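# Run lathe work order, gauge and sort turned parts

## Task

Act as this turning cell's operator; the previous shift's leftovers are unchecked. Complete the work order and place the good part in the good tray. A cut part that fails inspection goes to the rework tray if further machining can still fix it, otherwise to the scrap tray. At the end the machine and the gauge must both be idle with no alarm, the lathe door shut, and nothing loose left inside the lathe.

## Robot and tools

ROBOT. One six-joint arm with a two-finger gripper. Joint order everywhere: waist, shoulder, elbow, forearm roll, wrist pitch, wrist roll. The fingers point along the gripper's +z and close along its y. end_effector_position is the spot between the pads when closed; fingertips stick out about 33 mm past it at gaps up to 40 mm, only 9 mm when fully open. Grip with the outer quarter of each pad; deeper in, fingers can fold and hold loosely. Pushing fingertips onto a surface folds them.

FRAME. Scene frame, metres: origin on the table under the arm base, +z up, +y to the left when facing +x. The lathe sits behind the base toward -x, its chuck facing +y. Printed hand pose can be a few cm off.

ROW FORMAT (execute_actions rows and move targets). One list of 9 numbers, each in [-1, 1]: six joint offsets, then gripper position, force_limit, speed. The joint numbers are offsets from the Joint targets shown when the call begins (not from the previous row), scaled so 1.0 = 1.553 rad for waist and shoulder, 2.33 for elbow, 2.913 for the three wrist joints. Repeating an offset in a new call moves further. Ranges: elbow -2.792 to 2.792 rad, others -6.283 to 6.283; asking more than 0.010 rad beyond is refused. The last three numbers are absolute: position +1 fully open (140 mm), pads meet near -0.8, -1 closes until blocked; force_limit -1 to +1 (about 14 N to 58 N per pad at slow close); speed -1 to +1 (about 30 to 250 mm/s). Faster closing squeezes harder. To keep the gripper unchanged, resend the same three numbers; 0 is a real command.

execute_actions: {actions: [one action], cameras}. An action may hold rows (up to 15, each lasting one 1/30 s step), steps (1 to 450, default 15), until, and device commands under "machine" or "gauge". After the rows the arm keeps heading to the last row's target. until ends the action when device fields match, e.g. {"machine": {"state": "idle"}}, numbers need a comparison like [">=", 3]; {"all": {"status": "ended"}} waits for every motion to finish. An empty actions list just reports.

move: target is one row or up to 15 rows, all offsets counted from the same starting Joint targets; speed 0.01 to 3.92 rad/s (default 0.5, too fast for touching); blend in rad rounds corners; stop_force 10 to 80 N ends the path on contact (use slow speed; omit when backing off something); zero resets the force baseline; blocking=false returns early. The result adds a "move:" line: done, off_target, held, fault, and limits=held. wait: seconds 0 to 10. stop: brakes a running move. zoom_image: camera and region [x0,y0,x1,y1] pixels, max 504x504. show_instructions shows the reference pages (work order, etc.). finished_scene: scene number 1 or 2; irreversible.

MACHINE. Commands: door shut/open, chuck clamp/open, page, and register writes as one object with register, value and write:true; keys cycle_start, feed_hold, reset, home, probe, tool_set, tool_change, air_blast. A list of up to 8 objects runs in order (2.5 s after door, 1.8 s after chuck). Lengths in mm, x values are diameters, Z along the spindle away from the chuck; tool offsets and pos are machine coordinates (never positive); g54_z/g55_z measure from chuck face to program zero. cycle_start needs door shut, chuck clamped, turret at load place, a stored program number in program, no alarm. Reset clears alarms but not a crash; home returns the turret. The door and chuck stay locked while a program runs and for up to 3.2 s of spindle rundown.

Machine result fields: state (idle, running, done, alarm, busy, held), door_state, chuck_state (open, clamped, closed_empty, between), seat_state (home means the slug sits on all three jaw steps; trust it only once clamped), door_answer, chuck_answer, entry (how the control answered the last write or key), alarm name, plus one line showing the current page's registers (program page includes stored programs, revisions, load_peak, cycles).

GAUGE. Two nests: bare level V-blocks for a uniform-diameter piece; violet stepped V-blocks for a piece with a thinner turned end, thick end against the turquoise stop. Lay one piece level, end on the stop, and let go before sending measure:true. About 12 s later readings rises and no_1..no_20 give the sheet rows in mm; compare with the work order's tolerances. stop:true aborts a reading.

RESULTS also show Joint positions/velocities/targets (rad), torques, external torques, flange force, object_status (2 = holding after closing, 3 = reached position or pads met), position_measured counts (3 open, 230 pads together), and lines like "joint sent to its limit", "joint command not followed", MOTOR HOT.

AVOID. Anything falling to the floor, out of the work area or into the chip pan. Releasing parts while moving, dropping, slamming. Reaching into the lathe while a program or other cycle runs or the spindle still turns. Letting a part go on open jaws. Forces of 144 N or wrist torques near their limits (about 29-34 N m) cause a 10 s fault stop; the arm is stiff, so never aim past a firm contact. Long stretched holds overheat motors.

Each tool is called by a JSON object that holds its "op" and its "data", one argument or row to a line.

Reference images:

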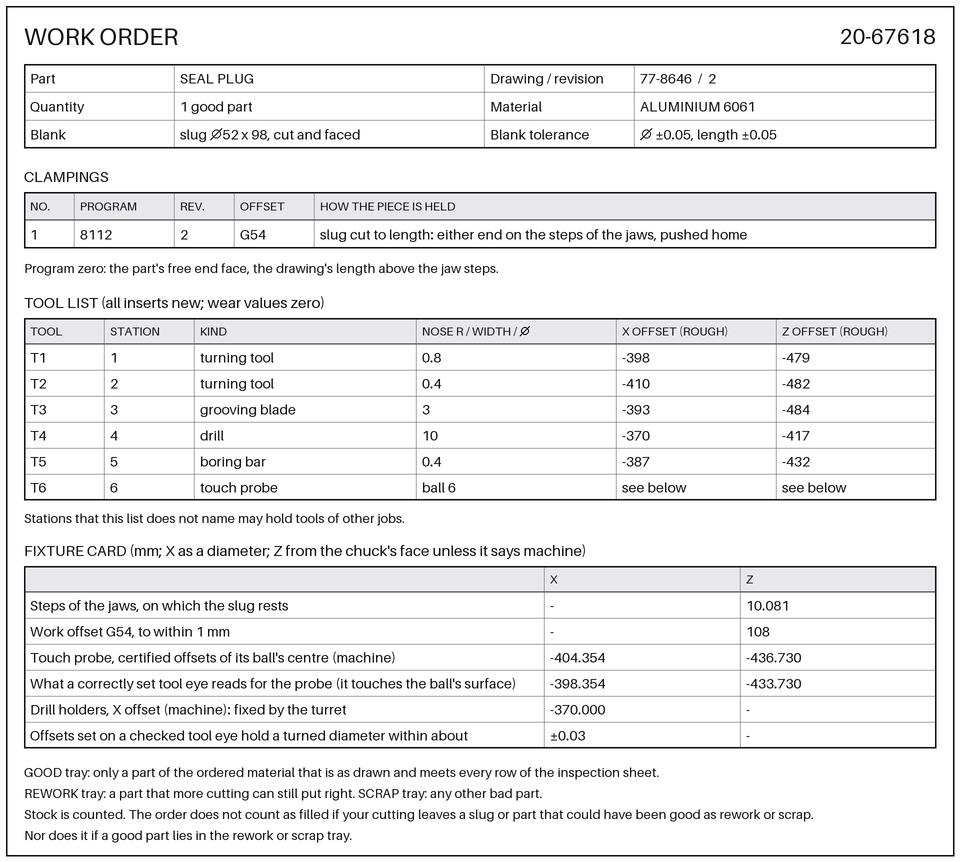

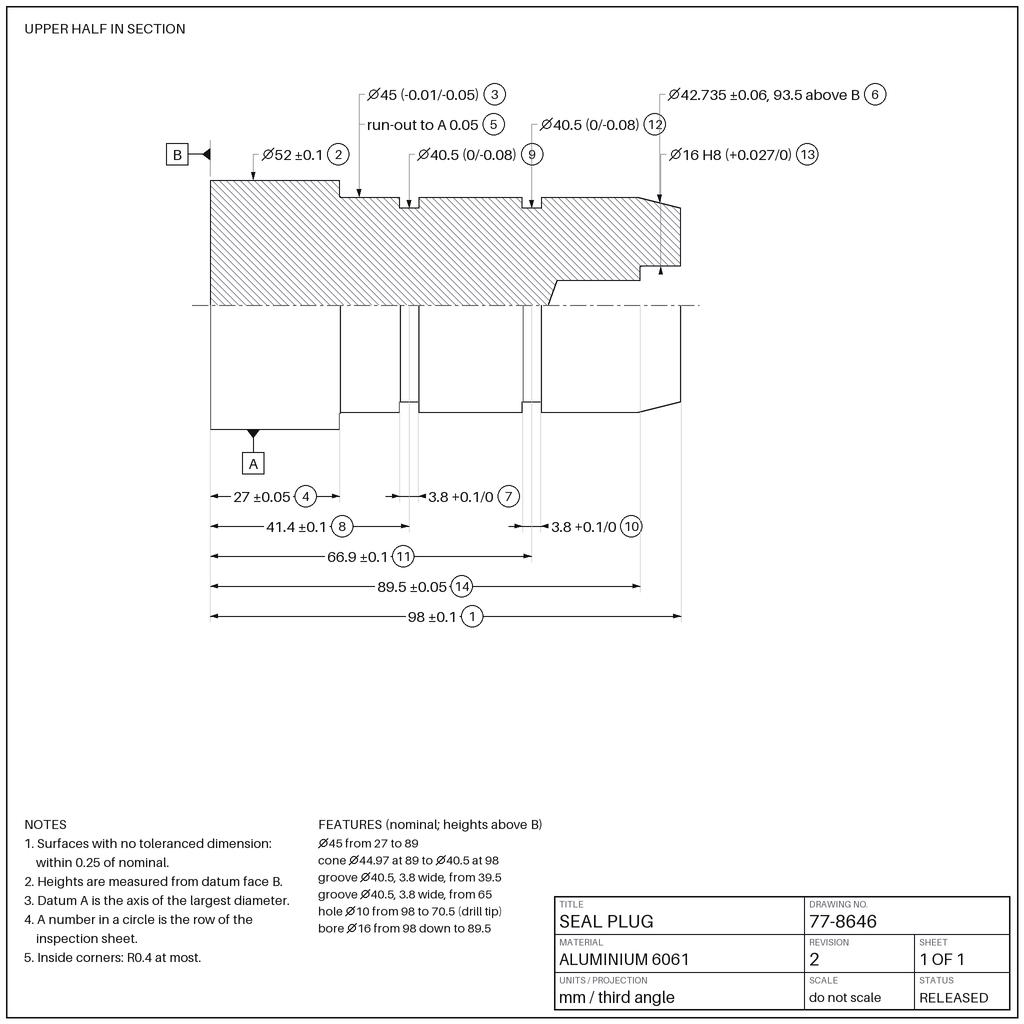

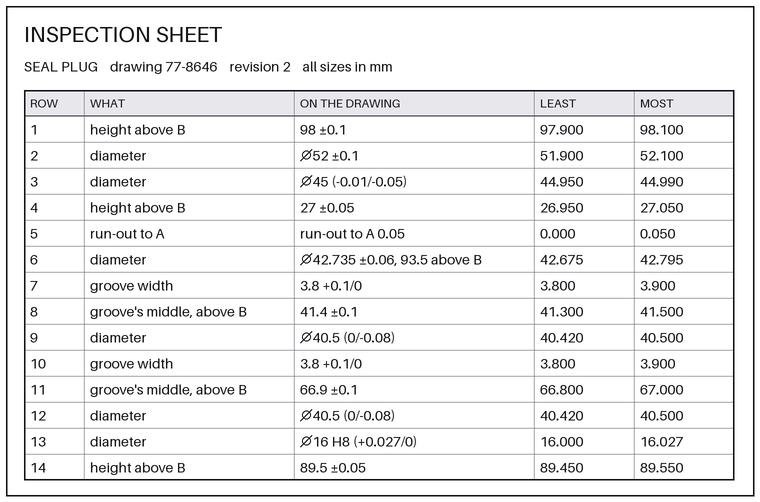

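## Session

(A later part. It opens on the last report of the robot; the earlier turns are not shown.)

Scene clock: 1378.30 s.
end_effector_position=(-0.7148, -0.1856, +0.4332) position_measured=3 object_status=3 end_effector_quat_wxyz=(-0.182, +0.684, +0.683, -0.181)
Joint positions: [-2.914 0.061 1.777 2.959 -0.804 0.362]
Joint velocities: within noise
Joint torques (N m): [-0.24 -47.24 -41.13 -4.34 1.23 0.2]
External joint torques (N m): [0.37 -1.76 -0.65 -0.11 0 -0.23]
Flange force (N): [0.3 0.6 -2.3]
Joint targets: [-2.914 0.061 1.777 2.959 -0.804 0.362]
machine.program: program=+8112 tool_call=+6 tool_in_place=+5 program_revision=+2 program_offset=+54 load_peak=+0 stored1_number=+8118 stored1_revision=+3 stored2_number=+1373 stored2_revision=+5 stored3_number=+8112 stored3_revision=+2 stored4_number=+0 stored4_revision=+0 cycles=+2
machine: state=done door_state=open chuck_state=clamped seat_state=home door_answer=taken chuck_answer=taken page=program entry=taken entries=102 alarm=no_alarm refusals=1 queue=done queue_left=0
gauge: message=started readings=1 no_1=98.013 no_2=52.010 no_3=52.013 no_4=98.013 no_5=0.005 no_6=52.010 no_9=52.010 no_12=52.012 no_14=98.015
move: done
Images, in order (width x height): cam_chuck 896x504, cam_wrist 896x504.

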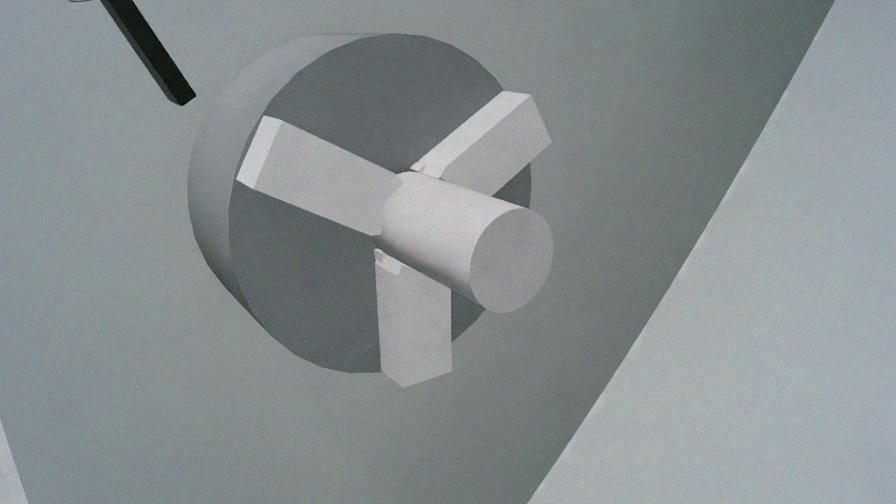

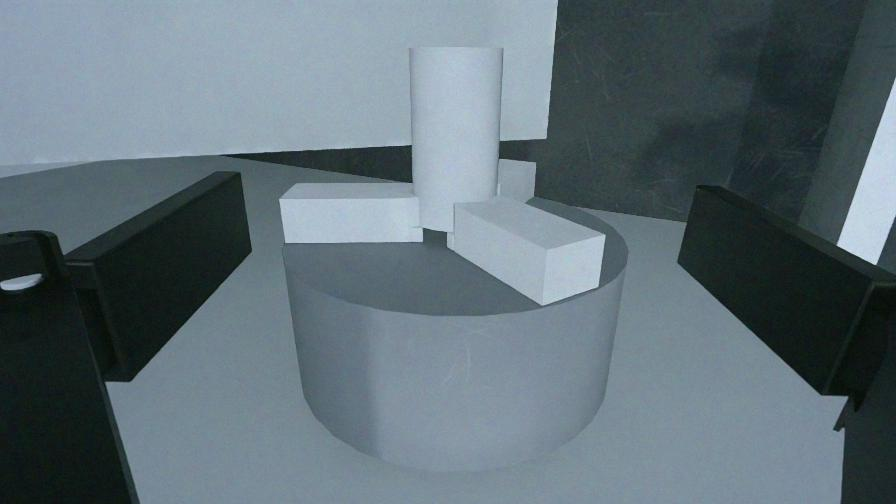

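{"op": "move", "data": {
  "target": [-0.0148, 0.1046, 0.0120, -0.0081, 0.0654, 0.0067, 1, 1, -1],
  "speed": 0.12,
  "cameras": ["cam_wrist"]
}}

{"op": "execute_actions", "data": {
  "actions": [
    {"rows":[[0,0,0,0,0,0,-1,0,-1]],"steps":130}
  ],
  "cameras": []
}}

{"op": "execute_actions", "data": {
  "actions": [
    {"machine":{"chuck":"open"},"steps":75,"until":{"machine":{"chuck_state":"open"}}}
  ],
  "cameras": ["cam_wrist","cam_chuck"]
}}

Scene clock: 1385.00 s.
end_effector_position=(-0.7782, -0.1881, +0.3190) position_measured=3 object_status=3 end_effector_quat_wxyz=(-0.181, +0.683, +0.684, -0.181)
Joint positions: [-2.937 0.224 1.805 2.936 -0.614 0.381]
Joint velocities: within noise
Joint torques (N m): [-0.15 -60.89 -38.59 -4.12 1.4 0.23]
External joint torques (N m): [0.31 -1.25 -0.21 0.06 -0.2 -0.25]
Flange force (N): [0.5 0.2 -2.1]
Joint targets: [-2.937 0.224 1.805 2.936 -0.614 0.381]
machine.program: program=+8112 tool_call=+6 tool_in_place=+5 program_revision=+2 program_offset=+54 load_peak=+0 stored1_number=+8118 stored1_revision=+3 stored2_number=+1373 stored2_revision=+5 stored3_number=+8112 stored3_revision=+2 stored4_number=+0 stored4_revision=+0 cycles=+2
machine: state=done door_state=open chuck_state=clamped seat_state=home door_answer=taken chuck_answer=taken page=program entry=taken entries=102 alarm=no_alarm refusals=1 queue=done queue_left=0
gauge: message=started readings=1 no_1=98.013 no_2=52.010 no_3=52.013 no_4=98.013 no_5=0.005 no_6=52.010 no_9=52.010 no_12=52.012 no_14=98.015
move: done
Images, in order (width x height): cam_wrist 896x504.

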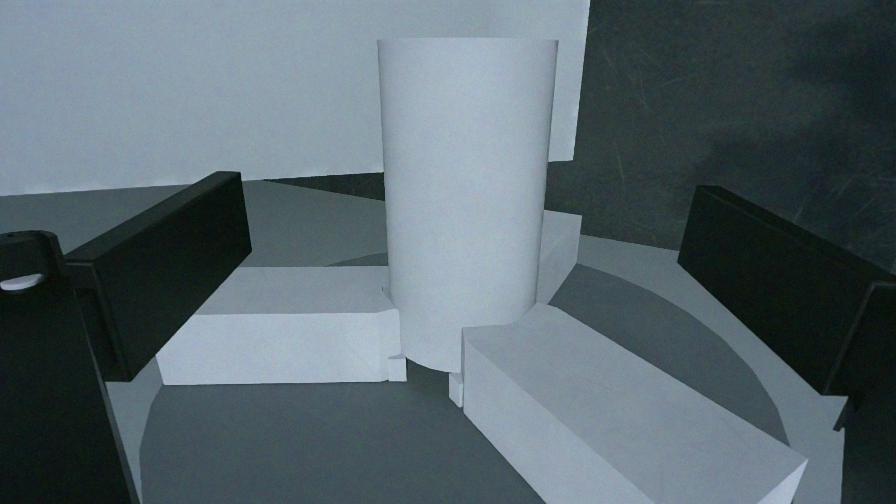

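Scene clock: 1389.53 s.
end_effector_position=(-0.7782, -0.1881, +0.3190) position_measured=153 object_status=2 end_effector_quat_wxyz=(-0.181, +0.683, +0.684, -0.181)
Joint positions: [-2.937 0.224 1.805 2.936 -0.614 0.381]
Joint velocities: within noise
Joint torques (N m): [2.66 -49.54 -30.14 -2.3 -0.22 0.81]
External joint torques (N m): [-2.74 -12.7 -8.82 -1.77 1.46 -0.84]
Flange force (N): [5.1 -6.4 -14.5]
Joint targets: [-2.937 0.224 1.805 2.936 -0.614 0.381]
machine.program: program=+8112 tool_call=+6 tool_in_place=+5 program_revision=+2 program_offset=+54 load_peak=+0 stored1_number=+8118 stored1_revision=+3 stored2_number=+1373 stored2_revision=+5 stored3_number=+8112 stored3_revision=+2 stored4_number=+0 stored4_revision=+0 cycles=+2
machine: state=done door_state=open chuck_state=clamped seat_state=home door_answer=taken chuck_answer=taken page=program entry=taken entries=102 alarm=no_alarm refusals=1 queue=done queue_left=0
gauge: message=started readings=1 no_1=98.013 no_2=52.010 no_3=52.013 no_4=98.013 no_5=0.005 no_6=52.010 no_9=52.010 no_12=52.012 no_14=98.015
No camera images: "cameras" was empty.

Scene clock: 1390.37 s.
end_effector_position=(-0.7782, -0.1881, +0.3190) position_measured=153 object_status=2 end_effector_quat_wxyz=(-0.181, +0.683, +0.684, -0.181)
Joint positions: [-2.937 0.224 1.805 2.936 -0.614 0.381]
Joint velocities: within noise
Joint torques (N m): [-0.19 -65.6 -42.03 -4.18 2.28 0.19]
External joint torques (N m): [0.03 3.75 3.25 0.12 -1.05 -0.21]
Flange force (N): [0.3 2.1 3.6]
Joint targets: [-2.937 0.224 1.805 2.936 -0.614 0.381]
Tool commands: gripper/position=-1.0 gripper/force_limit=+0.0 gripper/speed=-1.0
machine.program: program=+8112 tool_call=+6 tool_in_place=+5 program_revision=+2 program_offset=+54 load_peak=+0 stored1_number=+8118 stored1_revision=+3 stored2_number=+1373 stored2_revision=+5 stored3_number=+8112 stored3_revision=+2 stored4_number=+0 stored4_revision=+0 cycles=+2
machine: state=idle door_state=open chuck_state=open seat_state=open door_answer=taken chuck_answer=taken page=program entry=taken entries=102 alarm=no_alarm refusals=1 queue=running queue_left=0
gauge: message=started readings=1 no_1=98.013 no_2=52.010 no_3=52.013 no_4=98.013 no_5=0.005 no_6=52.010 no_9=52.010 no_12=52.012 no_14=98.015
Images, in order (width x height): cam_chuck 896x504, cam_wrist 896x504.

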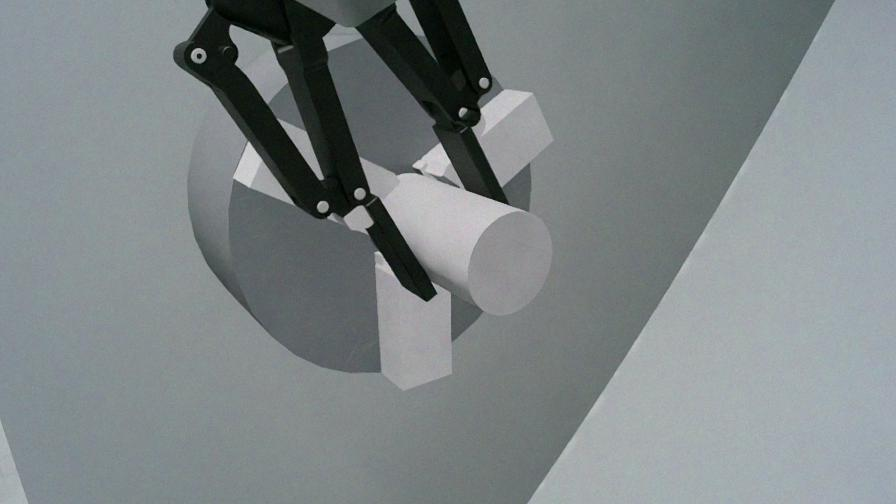

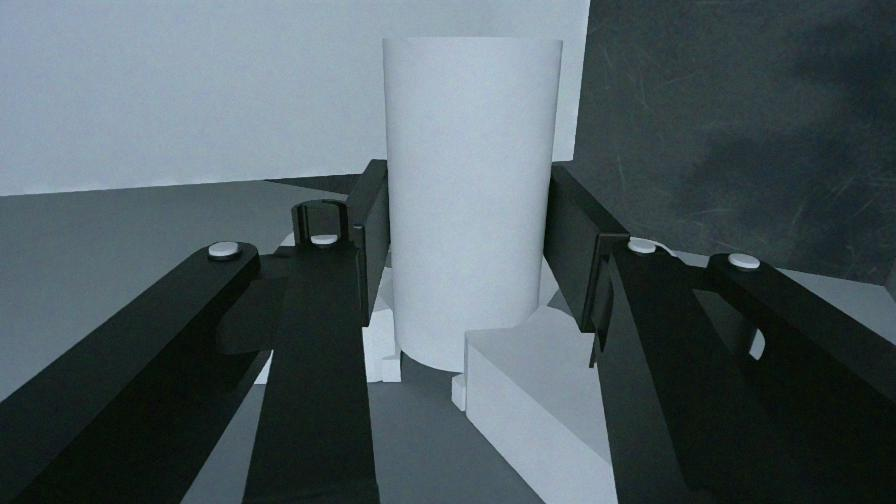

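{"op": "move", "data": {
  "target": [
    [-0.0543, -0.0135, 0.0107, 0.0237, 0.0069, -0.0442, -1, 0, -1],
    [-0.1584, -0.0251, 0.0208, 0.0731, 0.0115, -0.1332, -1, 0, -1]
  ],
  "speed": [0.05, 0.15],
  "blend": [0.02, 0],
  "cameras": ["cam_chuck","cam_wrist"]
}}

Scene clock: 1399.13 s.
end_effector_position=(-0.7798, -0.0336, +0.3198) position_measured=153 object_status=2 end_effector_quat_wxyz=(-0.181, +0.684, +0.683, -0.182)
Joint positions: [-3.183 0.185 1.854 3.148 -0.58 -0.007]
Joint velocities: within noise
Joint torques (N m): [-0.22 -61.43 -41.53 -3.66 2.45 0.19]
External joint torques (N m): [0.11 3.92 3.19 -0.17 -1.1 -0.21]
Flange force (N): [0.1 1.9 4.0]
Joint targets: [-3.183 0.185 1.854 3.148 -0.580 -0.007]
machine.program: program=+8112 tool_call=+6 tool_in_place=+5 program_revision=+2 program_offset=+54 load_peak=+0 stored1_number=+8118 stored1_revision=+3 stored2_number=+1373 stored2_revision=+5 stored3_number=+8112 stored3_revision=+2 stored4_number=+0 stored4_revision=+0 cycles=+2
machine: state=idle door_state=open chuck_state=open seat_state=open door_answer=taken chuck_answer=taken page=program entry=taken entries=102 alarm=no_alarm refusals=1 queue=done queue_left=0
gauge: message=started readings=1 no_1=98.013 no_2=52.010 no_3=52.013 no_4=98.013 no_5=0.005 no_6=52.010 no_9=52.010 no_12=52.012 no_14=98.015
move: done
Images, in order (width x height): cam_chuck 896x504, cam_wrist 896x504.

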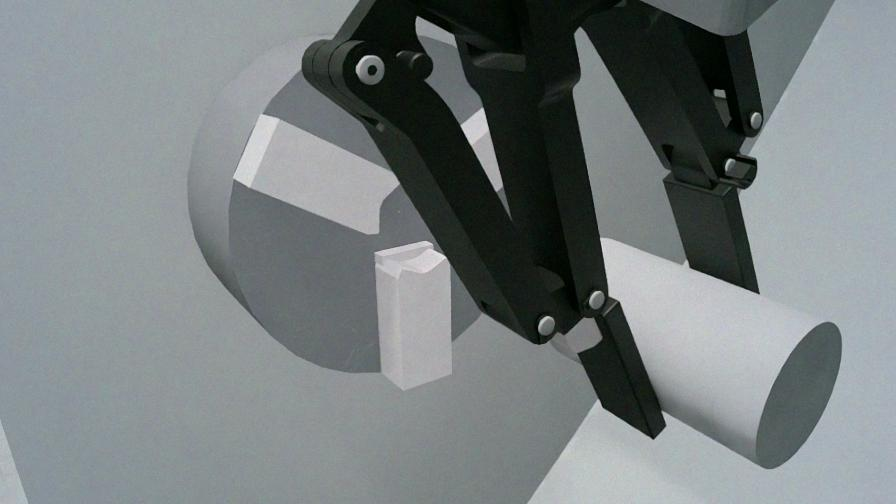

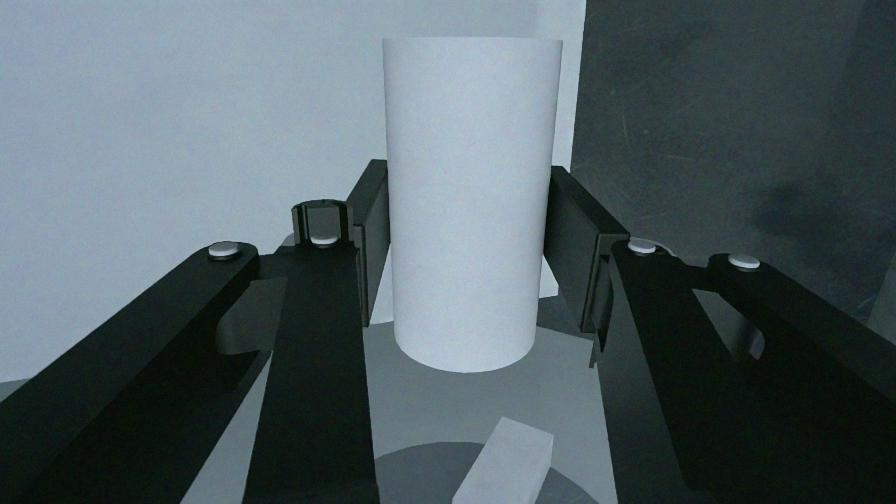

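{"op": "move", "data": {
  "target": [
    [-0.1970, -0.4282, 0.1363, 0.1133, -0.0472, -0.1620, -1, 0, -1],
    [-0.2041, -0.6343, 0.1058, -0.0024, -0.1629, 0.0487, -1, 0, -1],
    [-0.2041, -0.6343, 0.1058, -0.0024, -0.4331, 0.0487, -1, 0, -1],
    [0.95, -0.6343, 0.1058, -0.0024, -0.4331, 0.0487, -1, 0, -1]
  ],
  "speed": [0.6, 0.6, 0.7, 0.9],
  "blend": [0.1, 0.1, 0.1, 0],
  "cameras": ["cam_machine","cam_wrist"]
}}

{"op": "zoom_image", "data": {
  "camera": "cam_machine",
  "region": [220, 200, 380, 320]
}}

Scene clock: 1410.30 s.
end_effector_position=(+0.0237, -0.0975, +0.5021) position_measured=153 object_status=2 end_effector_quat_wxyz=(+0.002, +0.116, +0.993, +0.001)
Joint positions: [-1.707 -0.8 2.1 3.141 -1.842 0.135]
Joint velocities: within noise
Joint torques (N m): [-0.53 32.5 -42.8 -4.08 0.18 0.19]
External joint torques (N m): [0.43 0.92 2.64 -0.08 -0.19 -0.19]
Flange force (N): [0.0 0.0 0.0]
Joint targets: [-1.707 -0.800 2.100 3.141 -1.842 0.135]
machine.program: program=+8112 tool_call=+6 tool_in_place=+5 program_revision=+2 program_offset=+54 load_peak=+0 stored1_number=+8118 stored1_revision=+3 stored2_number=+1373 stored2_revision=+5 stored3_number=+8112 stored3_revision=+2 stored4_number=+0 stored4_revision=+0 cycles=+2
machine: state=idle door_state=open chuck_state=open seat_state=open door_answer=taken chuck_answer=taken page=program entry=taken entries=102 alarm=no_alarm refusals=1 queue=done queue_left=0
gauge: message=started readings=1 no_1=98.013 no_2=52.010 no_3=52.013 no_4=98.013 no_5=0.005 no_6=52.010 no_9=52.010 no_12=52.012 no_14=98.015
move: done
Images, in order (width x height): cam_machine 896x504, cam_wrist 896x504.

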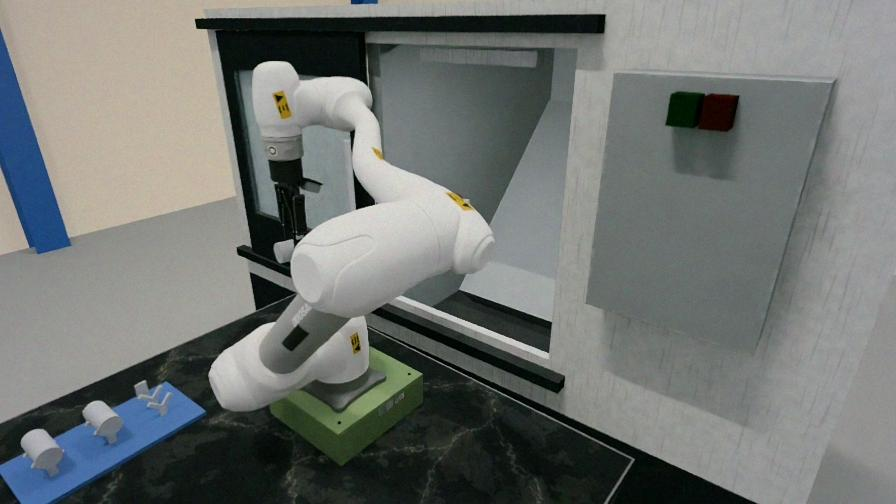

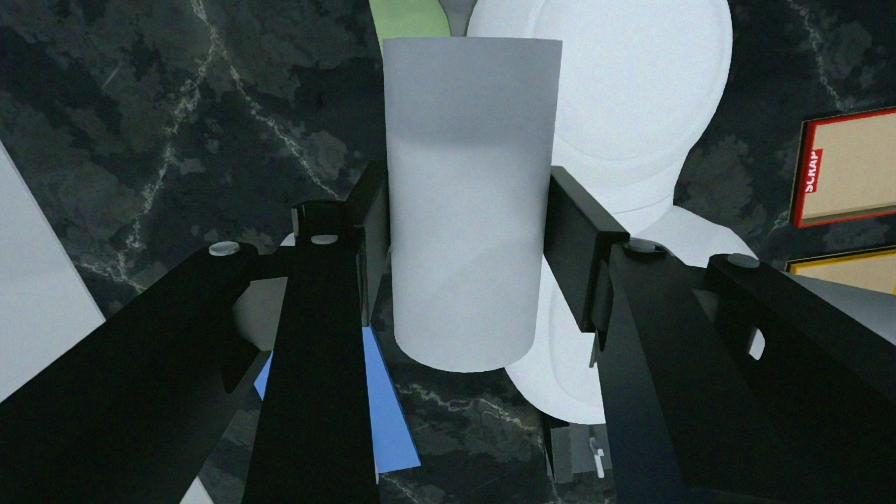

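Scaled by 3.150.

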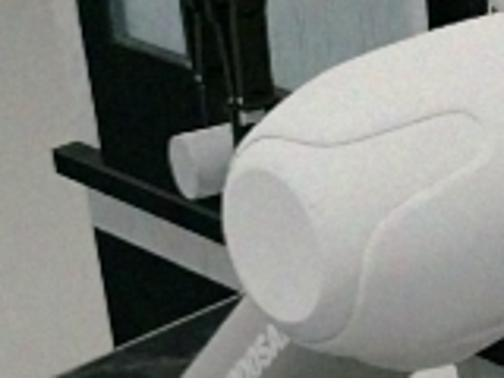

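{"op": "execute_actions", "data": {
  "actions": [
    {"machine":{"door":"shut"},"steps":3}
  ],
  "cameras": []
}}

{"op": "move", "data": {
  "target": [0.5196, 0, 0, 0, 0, 0, -1, 0, -1],
  "speed": 0.8,
  "cameras": []
}}

Scene clock: 1417.70 s.
end_effector_position=(+0.0237, -0.0975, +0.5021) position_measured=153 object_status=2 end_effector_quat_wxyz=(+0.002, +0.116, +0.993, +0.001)
Joint positions: [-1.707 -0.8 2.1 3.141 -1.842 0.135]
Joint velocities: within noise
Joint torques (N m): [-0.74 32.35 -42.87 -4.17 0.13 0.23]
External joint torques (N m): [0.71 1.15 2.73 0.01 -0.15 -0.23]
Flange force (N): [0.0 0.0 0.0]
Joint targets: [-1.707 -0.800 2.100 3.141 -1.842 0.135]
Tool commands: gripper/position=-1.0 gripper/force_limit=+0.0 gripper/speed=-1.0
machine.program: program=+8112 tool_call=+6 tool_in_place=+5 program_revision=+2 program_offset=+54 load_peak=+0 stored1_number=+8118 stored1_revision=+3 stored2_number=+1373 stored2_revision=+5 stored3_number=+8112 stored3_revision=+2 stored4_number=+0 stored4_revision=+0 cycles=+2
machine: state=idle door_state=between chuck_state=open seat_state=open door_answer=taken chuck_answer=taken page=program entry=taken entries=102 alarm=no_alarm refusals=1 queue=running queue_left=0
gauge: message=started readings=1 no_1=98.013 no_2=52.010 no_3=52.013 no_4=98.013 no_5=0.005 no_6=52.010 no_9=52.010 no_12=52.012 no_14=98.015
No camera images: "cameras" was empty.

Scene clock: 1419.20 s.
end_effector_position=(+0.0857, -0.0496, +0.5024) position_measured=153 object_status=2 end_effector_quat_wxyz=(+0.002, -0.283, +0.959, +0.001)
Joint positions: [-0.9 -0.8 2.1 3.141 -1.842 0.135]
Joint velocities: within noise
Joint torques (N m): [-0.66 33.1 -42.75 -4.12 0.11 0.29]
External joint torques (N m): [0.52 0.71 2.75 -0.02 -0.12 -0.29]
Flange force (N): [0.0 0.0 0.0]
Joint targets: [-0.900 -0.800 2.100 3.141 -1.842 0.135]
machine.program: program=+8112 tool_call=+6 tool_in_place=+5 program_revision=+2 program_offset=+54 load_peak=+0 stored1_number=+8118 stored1_revision=+3 stored2_number=+1373 stored2_revision=+5 stored3_number=+8112 stored3_revision=+2 stored4_number=+0 stored4_revision=+0 cycles=+2
machine: state=idle door_state=between chuck_state=open seat_state=open door_answer=taken chuck_answer=taken page=program entry=taken entries=102 alarm=no_alarm refusals=1 queue=running queue_left=0
gauge: message=started readings=1 no_1=98.013 no_2=52.010 no_3=52.013 no_4=98.013 no_5=0.005 no_6=52.010 no_9=52.010 no_12=52.012 no_14=98.015
move: done
No camera images: "cameras" was empty.

{"op": "move", "data": {
  "target": [
    [0.5764, 0.7205, -0.1285, 0, 0.2815, -0.0123, -1, 0, -1],
    [0.5764, 0.7880, -0.0955, 0, 0.3439, -0.0123, -1, 0, -1]
  ],
  "speed": [0.7, 0.15],
  "blend": [0.01, 0],
  "cameras": ["cam_wrist"]
}}

Scene clock: 1428.30 s.
end_effector_position=(+0.6697, +0.0568, +0.1155) position_measured=153 object_status=2 end_effector_quat_wxyz=(-0.002, +0.684, -0.730, +0.000)
Joint positions: [-0.005 0.424 1.878 3.141 -0.84 0.099]
Joint velocities: within noise
Joint torques (N m): [-0.02 -75.54 -32.54 -3.17 0.25 0.19]
External joint torques (N m): [0.01 2.61 1.47 -0.05 -0.25 -0.19]
Flange force (N): [0.2 -0.5 3.4]
Joint targets: [-0.005 0.424 1.878 3.141 -0.840 0.099]
machine.program: program=+8112 tool_call=+6 tool_in_place=+5 program_revision=+2 program_offset=+54 load_peak=+0 stored1_number=+8118 stored1_revision=+3 stored2_number=+1373 stored2_revision=+5 stored3_number=+8112 stored3_revision=+2 stored4_number=+0 stored4_revision=+0 cycles=+2
machine: state=idle door_state=shut chuck_state=open seat_state=open door_answer=taken chuck_answer=taken page=program entry=taken entries=102 alarm=no_alarm refusals=1 queue=done queue_left=0
gauge: message=started readings=1 no_1=98.013 no_2=52.010 no_3=52.013 no_4=98.013 no_5=0.005 no_6=52.010 no_9=52.010 no_12=52.012 no_14=98.015
move: done
Images, in order (width x height): cam_wrist 896x504.

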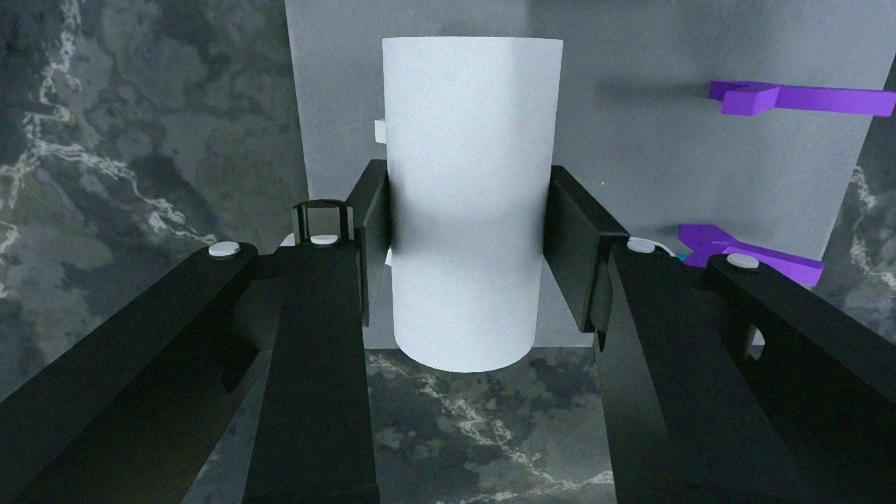

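{"op": "move", "data": {
  "target": [0, 0.0131, 0.0045, 0, 0.0106, 0, -1, 0, -1],
  "speed": 0.012,
  "stop_force": 10,
  "cameras": ["cam_wrist"]
}}

Scene clock: 1434.57 s.
end_effector_position=(+0.6696, +0.0569, +0.0990) position_measured=153 object_status=2 end_effector_quat_wxyz=(-0.002, +0.684, -0.730, +0.000)
Joint positions: [-0.005 0.442 1.887 3.141 -0.812 0.099]
Joint velocities: within noise
Joint torques (N m): [-0.19 -64.47 -23.68 -3.17 -0.22 0.24]
External joint torques (N m): [0.15 -9.06 -6.52 0.04 0.21 -0.24]
Flange force (N): [-0.2 -1.9 -13.7]
Joint targets: [-0.005 0.442 1.887 3.141 -0.812 0.099]
machine.program: program=+8112 tool_call=+6 tool_in_place=+5 program_revision=+2 program_offset=+54 load_peak=+0 stored1_number=+8118 stored1_revision=+3 stored2_number=+1373 stored2_revision=+5 stored3_number=+8112 stored3_revision=+2 stored4_number=+0 stored4_revision=+0 cycles=+2
machine: state=idle door_state=shut chuck_state=open seat_state=open door_answer=taken chuck_answer=taken page=program entry=taken entries=102 alarm=no_alarm refusals=1 queue=done queue_left=0
gauge: message=started readings=1 no_1=98.013 no_2=52.010 no_3=52.013 no_4=98.013 no_5=0.005 no_6=52.010 no_9=52.010 no_12=52.012 no_14=98.015
move: contact
Images, in order (width x height): cam_wrist 896x504.

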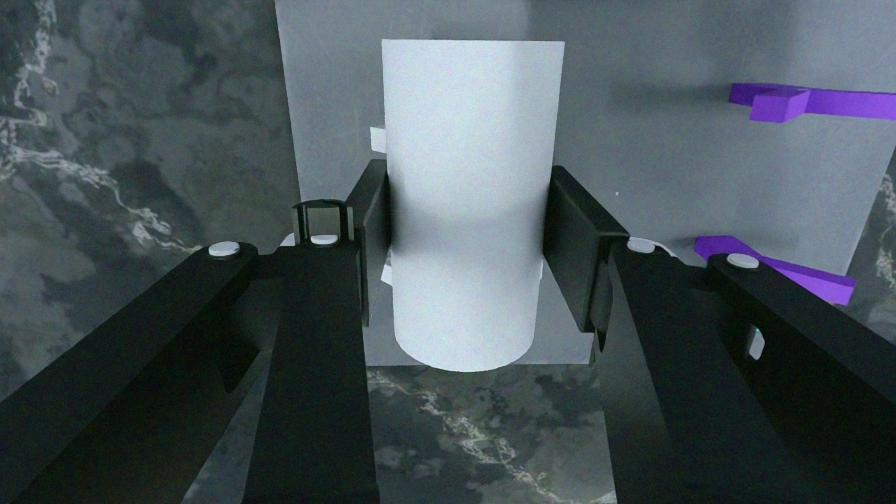

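{"op": "move", "data": {
  "target": [0, -0.0007, -0.0003, 0, -0.0006, 0, -1, 0, -1],
  "speed": 0.02,
  "cameras": []
}}

{"op": "move", "data": {
  "target": [0.0115, 0.0009, -0.0010, 0, -0.0003, 0.0061, -1, 0, -1],
  "speed": 0.012,
  "stop_force": 10,
  "cameras": []
}}

{"op": "move", "data": {
  "target": [0, 0.0015, 0.0006, 0, 0.0013, 0, -1, 0, -1],
  "speed": 0.01,
  "stop_force": 10,
  "cameras": []
}}

{"op": "execute_actions", "data": {
  "actions": [
    {"rows":[[0,0,0,0,0,0,0.6,0,-1]],"steps":90}
  ],
  "cameras": ["cam_wrist"]
}}

Scene clock: 1439.67 s.
end_effector_position=(+0.6697, +0.0569, +0.1000) position_measured=153 object_status=2 end_effector_quat_wxyz=(-0.002, +0.684, -0.730, +0.000)
Joint positions: [-0.005 0.441 1.887 3.141 -0.814 0.099]
Joint velocities: within noise
Joint torques (N m): [0.11 -75.99 -32.05 -3.14 0.15 0.21]
External joint torques (N m): [-0.08 2.23 1.69 -0.01 -0.14 -0.21]
Flange force (N): [0.5 0.5 3.3]
Joint targets: [-0.005 0.441 1.887 3.141 -0.814 0.099]
machine.program: program=+8112 tool_call=+6 tool_in_place=+5 program_revision=+2 program_offset=+54 load_peak=+0 stored1_number=+8118 stored1_revision=+3 stored2_number=+1373 stored2_revision=+5 stored3_number=+8112 stored3_revision=+2 stored4_number=+0 stored4_revision=+0 cycles=+2
machine: state=idle door_state=shut chuck_state=open seat_state=open door_answer=taken chuck_answer=taken page=program entry=taken entries=102 alarm=no_alarm refusals=1 queue=done queue_left=0
gauge: message=started readings=1 no_1=98.013 no_2=52.010 no_3=52.013 no_4=98.013 no_5=0.005 no_6=52.010 no_9=52.010 no_12=52.012 no_14=98.015
move: done
No camera images: "cameras" was empty.

Scene clock: 1441.37 s.
end_effector_position=(+0.6698, +0.0659, +0.1001) position_measured=153 object_status=2 end_effector_quat_wxyz=(-0.002, +0.684, -0.730, +0.001)
Joint positions: [0.009 0.442 1.885 3.141 -0.814 0.113]
Joint velocities: within noise
Joint torques (N m): [8 -72.78 -30.9 0.15 0.55 0.22]
External joint torques (N m): [-7.89 -0.86 0.66 -3.28 -0.56 -0.22]
Flange force (N): [12.3 0.6 -1.6]
Joint targets: [0.009 0.442 1.885 3.141 -0.814 0.113]
machine.program: program=+8112 tool_call=+6 tool_in_place=+5 program_revision=+2 program_offset=+54 load_peak=+0 stored1_number=+8118 stored1_revision=+3 stored2_number=+1373 stored2_revision=+5 stored3_number=+8112 stored3_revision=+2 stored4_number=+0 stored4_revision=+0 cycles=+2
machine: state=idle door_state=shut chuck_state=open seat_state=open door_answer=taken chuck_answer=taken page=program entry=taken entries=102 alarm=no_alarm refusals=1 queue=done queue_left=0
gauge: message=started readings=1 no_1=98.013 no_2=52.010 no_3=52.013 no_4=98.013 no_5=0.005 no_6=52.010 no_9=52.010 no_12=52.012 no_14=98.015
move: contact
No camera images: "cameras" was empty.

Scene clock: 1442.30 s.
end_effector_position=(+0.6698, +0.0659, +0.0986) position_measured=153 object_status=2 end_effector_quat_wxyz=(-0.002, +0.684, -0.730, +0.001)
Joint positions: [0.009 0.444 1.886 3.141 -0.811 0.113]
Joint velocities: within noise
Joint torques (N m): [7.39 -59.98 -21.65 -0.09 0.07 0.26]
External joint torques (N m): [-7.29 -14.13 -8.73 -3.06 -0.06 -0.26]
Flange force (N): [11.1 -1.7 -21.2]
Joint targets: [0.009 0.444 1.886 3.141 -0.811 0.113]
machine.program: program=+8112 tool_call=+6 tool_in_place=+5 program_revision=+2 program_offset=+54 load_peak=+0 stored1_number=+8118 stored1_revision=+3 stored2_number=+1373 stored2_revision=+5 stored3_number=+8112 stored3_revision=+2 stored4_number=+0 stored4_revision=+0 cycles=+2
machine: state=idle door_state=shut chuck_state=open seat_state=open door_answer=taken chuck_answer=taken page=program entry=taken entries=102 alarm=no_alarm refusals=1 queue=done queue_left=0
gauge: message=started readings=1 no_1=98.013 no_2=52.010 no_3=52.013 no_4=98.013 no_5=0.005 no_6=52.010 no_9=52.010 no_12=52.012 no_14=98.015
move: contact
No camera images: "cameras" was empty.

Scene clock: 1445.50 s.
end_effector_position=(+0.6698, +0.0659, +0.0986) position_measured=53 object_status=3 end_effector_quat_wxyz=(-0.002, +0.684, -0.730, +0.001)
Joint positions: [0.009 0.444 1.886 3.141 -0.811 0.113]
Joint velocities: within noise
Joint torques (N m): [-0.27 -72.32 -29.77 -3.12 0.08 0.23]
External joint torques (N m): [0.35 -1.75 -0.51 -0.02 -0.08 -0.23]
Flange force (N): [0.0 1.1 -2.5]
Joint targets: [0.009 0.444 1.886 3.141 -0.811 0.113]
machine.program: program=+8112 tool_call=+6 tool_in_place=+5 program_revision=+2 program_offset=+54 load_peak=+0 stored1_number=+8118 stored1_revision=+3 stored2_number=+1373 stored2_revision=+5 stored3_number=+8112 stored3_revision=+2 stored4_number=+0 stored4_revision=+0 cycles=+2
machine: state=idle door_state=shut chuck_state=open seat_state=open door_answer=taken chuck_answer=taken page=program entry=taken entries=102 alarm=no_alarm refusals=1 queue=done queue_left=0
gauge: message=started readings=1 no_1=98.013 no_2=52.010 no_3=52.013 no_4=98.013 no_5=0.005 no_6=52.010 no_9=52.010 no_12=52.012 no_14=98.015
Images, in order (width x height): cam_wrist 896x504.

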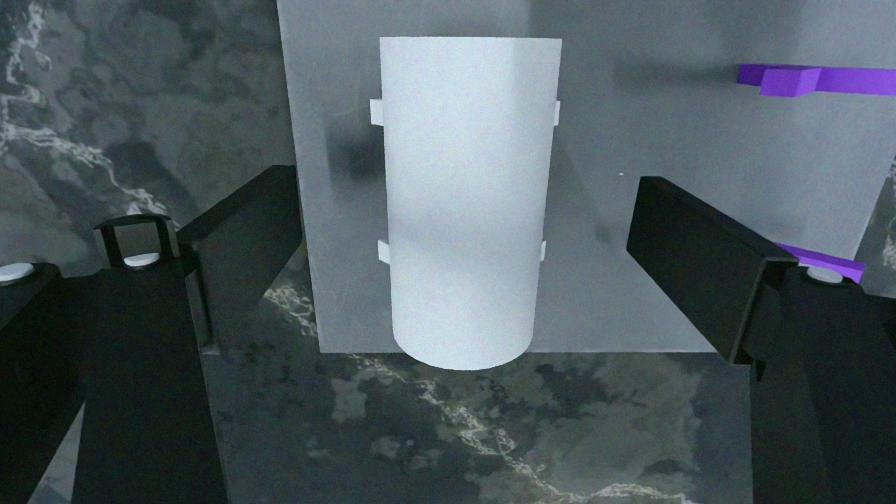

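{"op": "execute_actions", "data": {
  "actions": [
    {"gauge":{"measure":true},"steps":420,"until":{"gauge":{"readings":[">=",2]}}}
  ],
  "cameras": ["cam_wrist"]
}}

Scene clock: 1460.07 s.
end_effector_position=(+0.6698, +0.0659, +0.0986) position_measured=53 object_status=3 end_effector_quat_wxyz=(-0.002, +0.684, -0.730, +0.001)
Joint positions: [0.009 0.444 1.886 3.141 -0.811 0.113]
Joint velocities: within noise
Joint torques (N m): [-0.08 -72.51 -30.01 -3 0.02 0.31]
External joint torques (N m): [0.24 -1.23 -0.23 -0.14 -0.02 -0.31]
Flange force (N): [0.3 1.0 -1.6]
Joint targets: [0.009 0.444 1.886 3.141 -0.811 0.113]
Tool commands: gripper/position=+0.6 gripper/force_limit=+0.0 gripper/speed=-1.0
machine.program: program=+8112 tool_call=+6 tool_in_place=+5 program_revision=+2 program_offset=+54 load_peak=+0 stored1_number=+8118 stored1_revision=+3 stored2_number=+1373 stored2_revision=+5 stored3_number=+8112 stored3_revision=+2 stored4_number=+0 stored4_revision=+0 cycles=+2
machine: state=idle door_state=shut chuck_state=open seat_state=open door_answer=taken chuck_answer=taken page=program entry=taken entries=102 alarm=no_alarm refusals=1 queue=done queue_left=0
gauge: message=started readings=2 no_1=98.020 no_2=51.974 no_3=44.973 no_4=26.991 no_5=0.010 no_6=42.731 no_7=3.853 no_8=41.390 no_9=40.457 no_10=3.854 no_11=66.890 no_12=40.461 no_13=16.008 no_14=89.487
Images, in order (width x height): cam_wrist 896x504.

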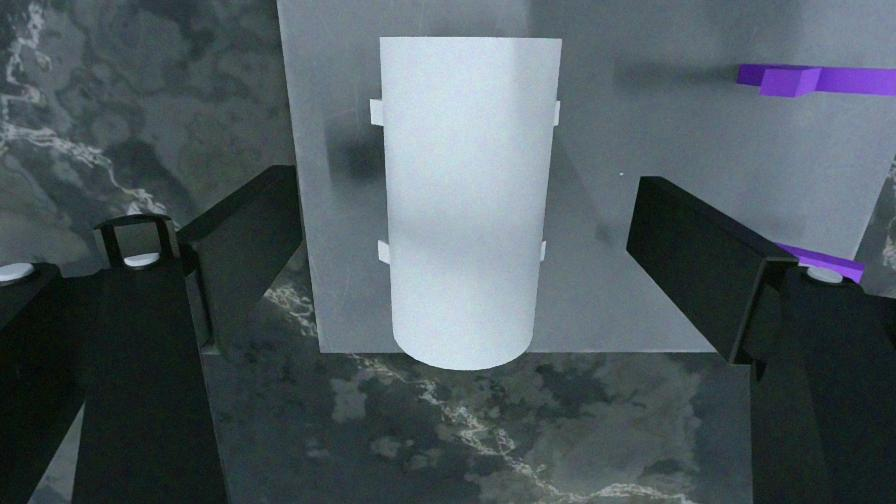

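{"op": "execute_actions", "data": {
  "actions": [
    {"rows":[[0,0,0,0,0,0,-1,0,-1]],"steps":90}
  ],
  "cameras": []
}}

{"op": "move", "data": {
  "target": [
    [0, -0.0805, -0.0365, 0, -0.0724, 0, -1, 0, -1],
    [0.3256, 0.0377, -0.1552, 0, -0.1043, 0.1513, -1, 0, -1],
    [0.3256, 0.1184, -0.1149, 0, -0.0290, 0.1513, -1, 0, -1]
  ],
  "speed": [0.15, 0.5, 0.12],
  "blend": [0.02, 0.02, 0],
  "cameras": ["cam_wrist","cam_high"]
}}

Scene clock: 1473.30 s.
end_effector_position=(+0.6698, +0.0659, +0.0986) position_measured=154 object_status=2 end_effector_quat_wxyz=(-0.002, +0.684, -0.730, +0.001)
Joint positions: [0.009 0.444 1.886 3.141 -0.811 0.113]
Joint velocities: within noise
Joint torques (N m): [-0.67 -66.76 -26.9 -2.51 0.42 0.92]
External joint torques (N m): [0.6 -6.78 -3.22 -0.62 -0.42 -0.92]
Flange force (N): [0.7 1.4 -10.4]
Joint targets: [0.009 0.444 1.886 3.141 -0.811 0.113]
machine.program: program=+8112 tool_call=+6 tool_in_place=+5 program_revision=+2 program_offset=+54 load_peak=+0 stored1_number=+8118 stored1_revision=+3 stored2_number=+1373 stored2_revision=+5 stored3_number=+8112 stored3_revision=+2 stored4_number=+0 stored4_revision=+0 cycles=+2
machine: state=idle door_state=shut chuck_state=open seat_state=open door_answer=taken chuck_answer=taken page=program entry=taken entries=102 alarm=no_alarm refusals=1 queue=done queue_left=0
gauge: message=started readings=2 no_1=98.020 no_2=51.974 no_3=44.973 no_4=26.991 no_5=0.010 no_6=42.731 no_7=3.853 no_8=41.390 no_9=40.457 no_10=3.854 no_11=66.890 no_12=40.461 no_13=16.008 no_14=89.487
No camera images: "cameras" was empty.

Scene clock: 1477.87 s.
end_effector_position=(+0.6634, +0.4497, +0.0766) position_measured=154 object_status=2 end_effector_quat_wxyz=(-0.002, +0.707, -0.707, +0.000)
Joint positions: [0.515 0.628 1.618 3.141 -0.896 0.553]
Joint velocities: within noise
Joint torques (N m): [-0.62 -95.5 -34.53 -3.4 0.06 0.11]
External joint torques (N m): [0.46 2.94 1.89 0.01 -0.08 -0.11]
Flange force (N): [0.0 0.7 3.7]
Joint targets: [0.515 0.628 1.618 3.141 -0.896 0.553]
machine.program: program=+8112 tool_call=+6 tool_in_place=+5 program_revision=+2 program_offset=+54 load_peak=+0 stored1_number=+8118 stored1_revision=+3 stored2_number=+1373 stored2_revision=+5 stored3_number=+8112 stored3_revision=+2 stored4_number=+0 stored4_revision=+0 cycles=+2
machine: state=idle door_state=shut chuck_state=open seat_state=open door_answer=taken chuck_answer=taken page=program entry=taken entries=102 alarm=no_alarm refusals=1 queue=done queue_left=0
gauge: message=started readings=2 no_1=98.020 no_2=51.974 no_3=44.973 no_4=26.991 no_5=0.010 no_6=42.731 no_7=3.853 no_8=41.390 no_9=40.457 no_10=3.854 no_11=66.890 no_12=40.461 no_13=16.008 no_14=89.487
move: done
Images, in order (width x height): cam_high 896x504, cam_wrist 896x504.

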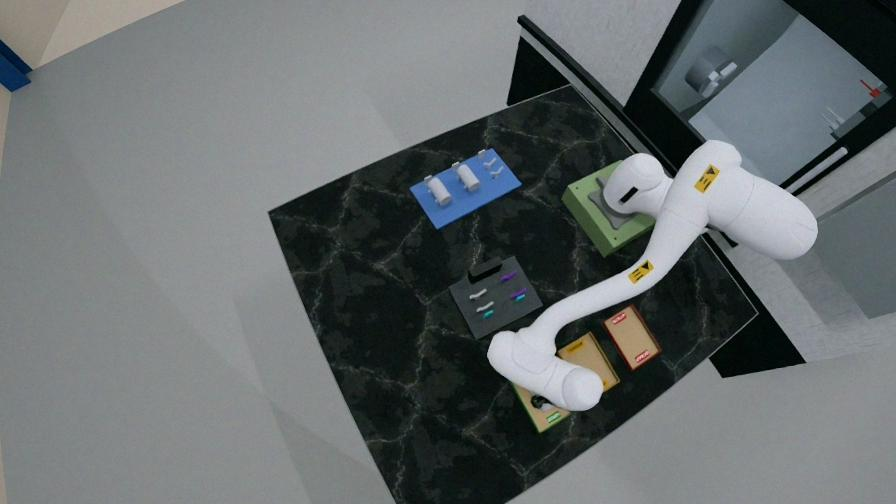

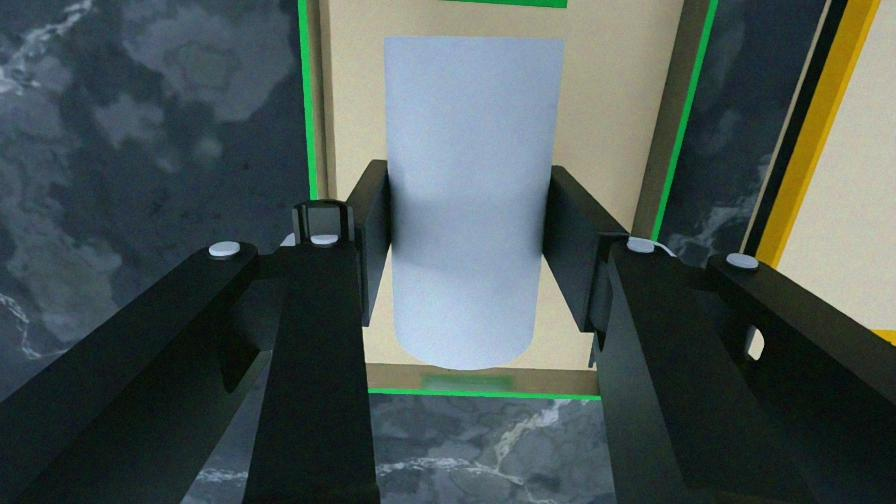

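{"op": "move", "data": {
  "target": [-0.0206, 0.0003, 0.0194, 0, 0.0156, -0.0110, -1, 0, -1],
  "speed": 0.05,
  "cameras": []
}}

{"op": "move", "data": {
  "target": [0, 0.0130, 0.0038, 0, 0.0100, 0, -1, 0, -1],
  "speed": 0.012,
  "stop_force": 10,
  "cameras": ["cam_wrist"]
}}

Scene clock: 1484.10 s.
end_effector_position=(+0.6634, +0.4202, +0.0568) position_measured=154 object_status=2 end_effector_quat_wxyz=(-0.002, +0.707, -0.707, +0.000)
Joint positions: [0.483 0.628 1.663 3.141 -0.85 0.521]
Joint velocities: within noise
Joint torques (N m): [-0.07 -93.9 -33.49 -3.18 0.06 0.25]
External joint torques (N m): [0.08 2.86 2.03 -0.08 -0.07 -0.25]
Flange force (N): [0.7 0.8 3.7]
Joint targets: [0.483 0.628 1.663 3.141 -0.850 0.521]
machine.program: program=+8112 tool_call=+6 tool_in_place=+5 program_revision=+2 program_offset=+54 load_peak=+0 stored1_number=+8118 stored1_revision=+3 stored2_number=+1373 stored2_revision=+5 stored3_number=+8112 stored3_revision=+2 stored4_number=+0 stored4_revision=+0 cycles=+2
machine: state=idle door_state=shut chuck_state=open seat_state=open door_answer=taken chuck_answer=taken page=program entry=taken entries=102 alarm=no_alarm refusals=1 queue=done queue_left=0
gauge: message=started readings=2 no_1=98.020 no_2=51.974 no_3=44.973 no_4=26.991 no_5=0.010 no_6=42.731 no_7=3.853 no_8=41.390 no_9=40.457 no_10=3.854 no_11=66.890 no_12=40.461 no_13=16.008 no_14=89.487
move: done
No camera images: "cameras" was empty.

Scene clock: 1485.70 s.
end_effector_position=(+0.6632, +0.4201, +0.0487) position_measured=154 object_status=2 end_effector_quat_wxyz=(-0.002, +0.707, -0.707, +0.000)
Joint positions: [0.483 0.637 1.667 3.141 -0.838 0.521]
Joint velocities: within noise
Joint torques (N m): [-1.07 -76.25 -27.03 -3.37 2.25 0.32]
External joint torques (N m): [1.15 -15.83 -4.12 0.15 -2.26 -0.32]
Flange force (N): [3.0 6.7 -21.9]
Joint targets: [0.483 0.637 1.667 3.141 -0.838 0.521]
machine.program: program=+8112 tool_call=+6 tool_in_place=+5 program_revision=+2 program_offset=+54 load_peak=+0 stored1_number=+8118 stored1_revision=+3 stored2_number=+1373 stored2_revision=+5 stored3_number=+8112 stored3_revision=+2 stored4_number=+0 stored4_revision=+0 cycles=+2
machine: state=idle door_state=shut chuck_state=open seat_state=open door_answer=taken chuck_answer=taken page=program entry=taken entries=102 alarm=no_alarm refusals=1 queue=done queue_left=0
gauge: message=started readings=2 no_1=98.020 no_2=51.974 no_3=44.973 no_4=26.991 no_5=0.010 no_6=42.731 no_7=3.853 no_8=41.390 no_9=40.457 no_10=3.854 no_11=66.890 no_12=40.461 no_13=16.008 no_14=89.487
move: contact; the wrist pitch is farthest, 0.017 rad from its target
Images, in order (width x height): cam_wrist 896x504.

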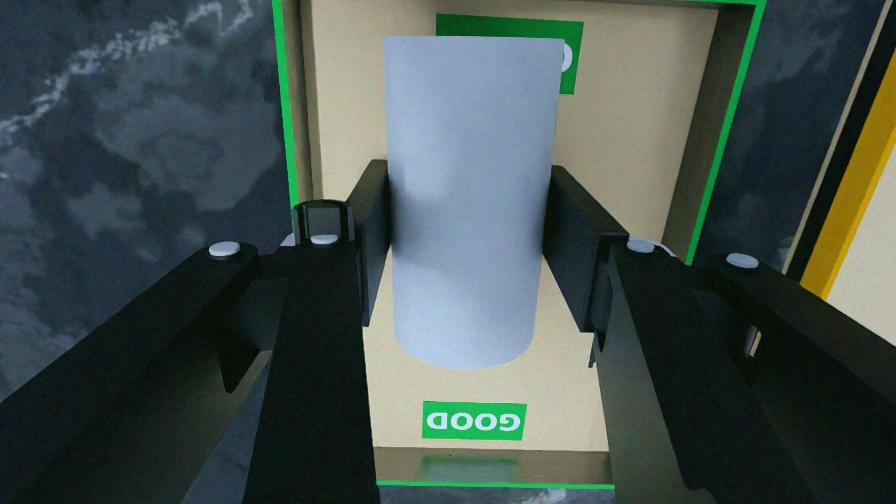

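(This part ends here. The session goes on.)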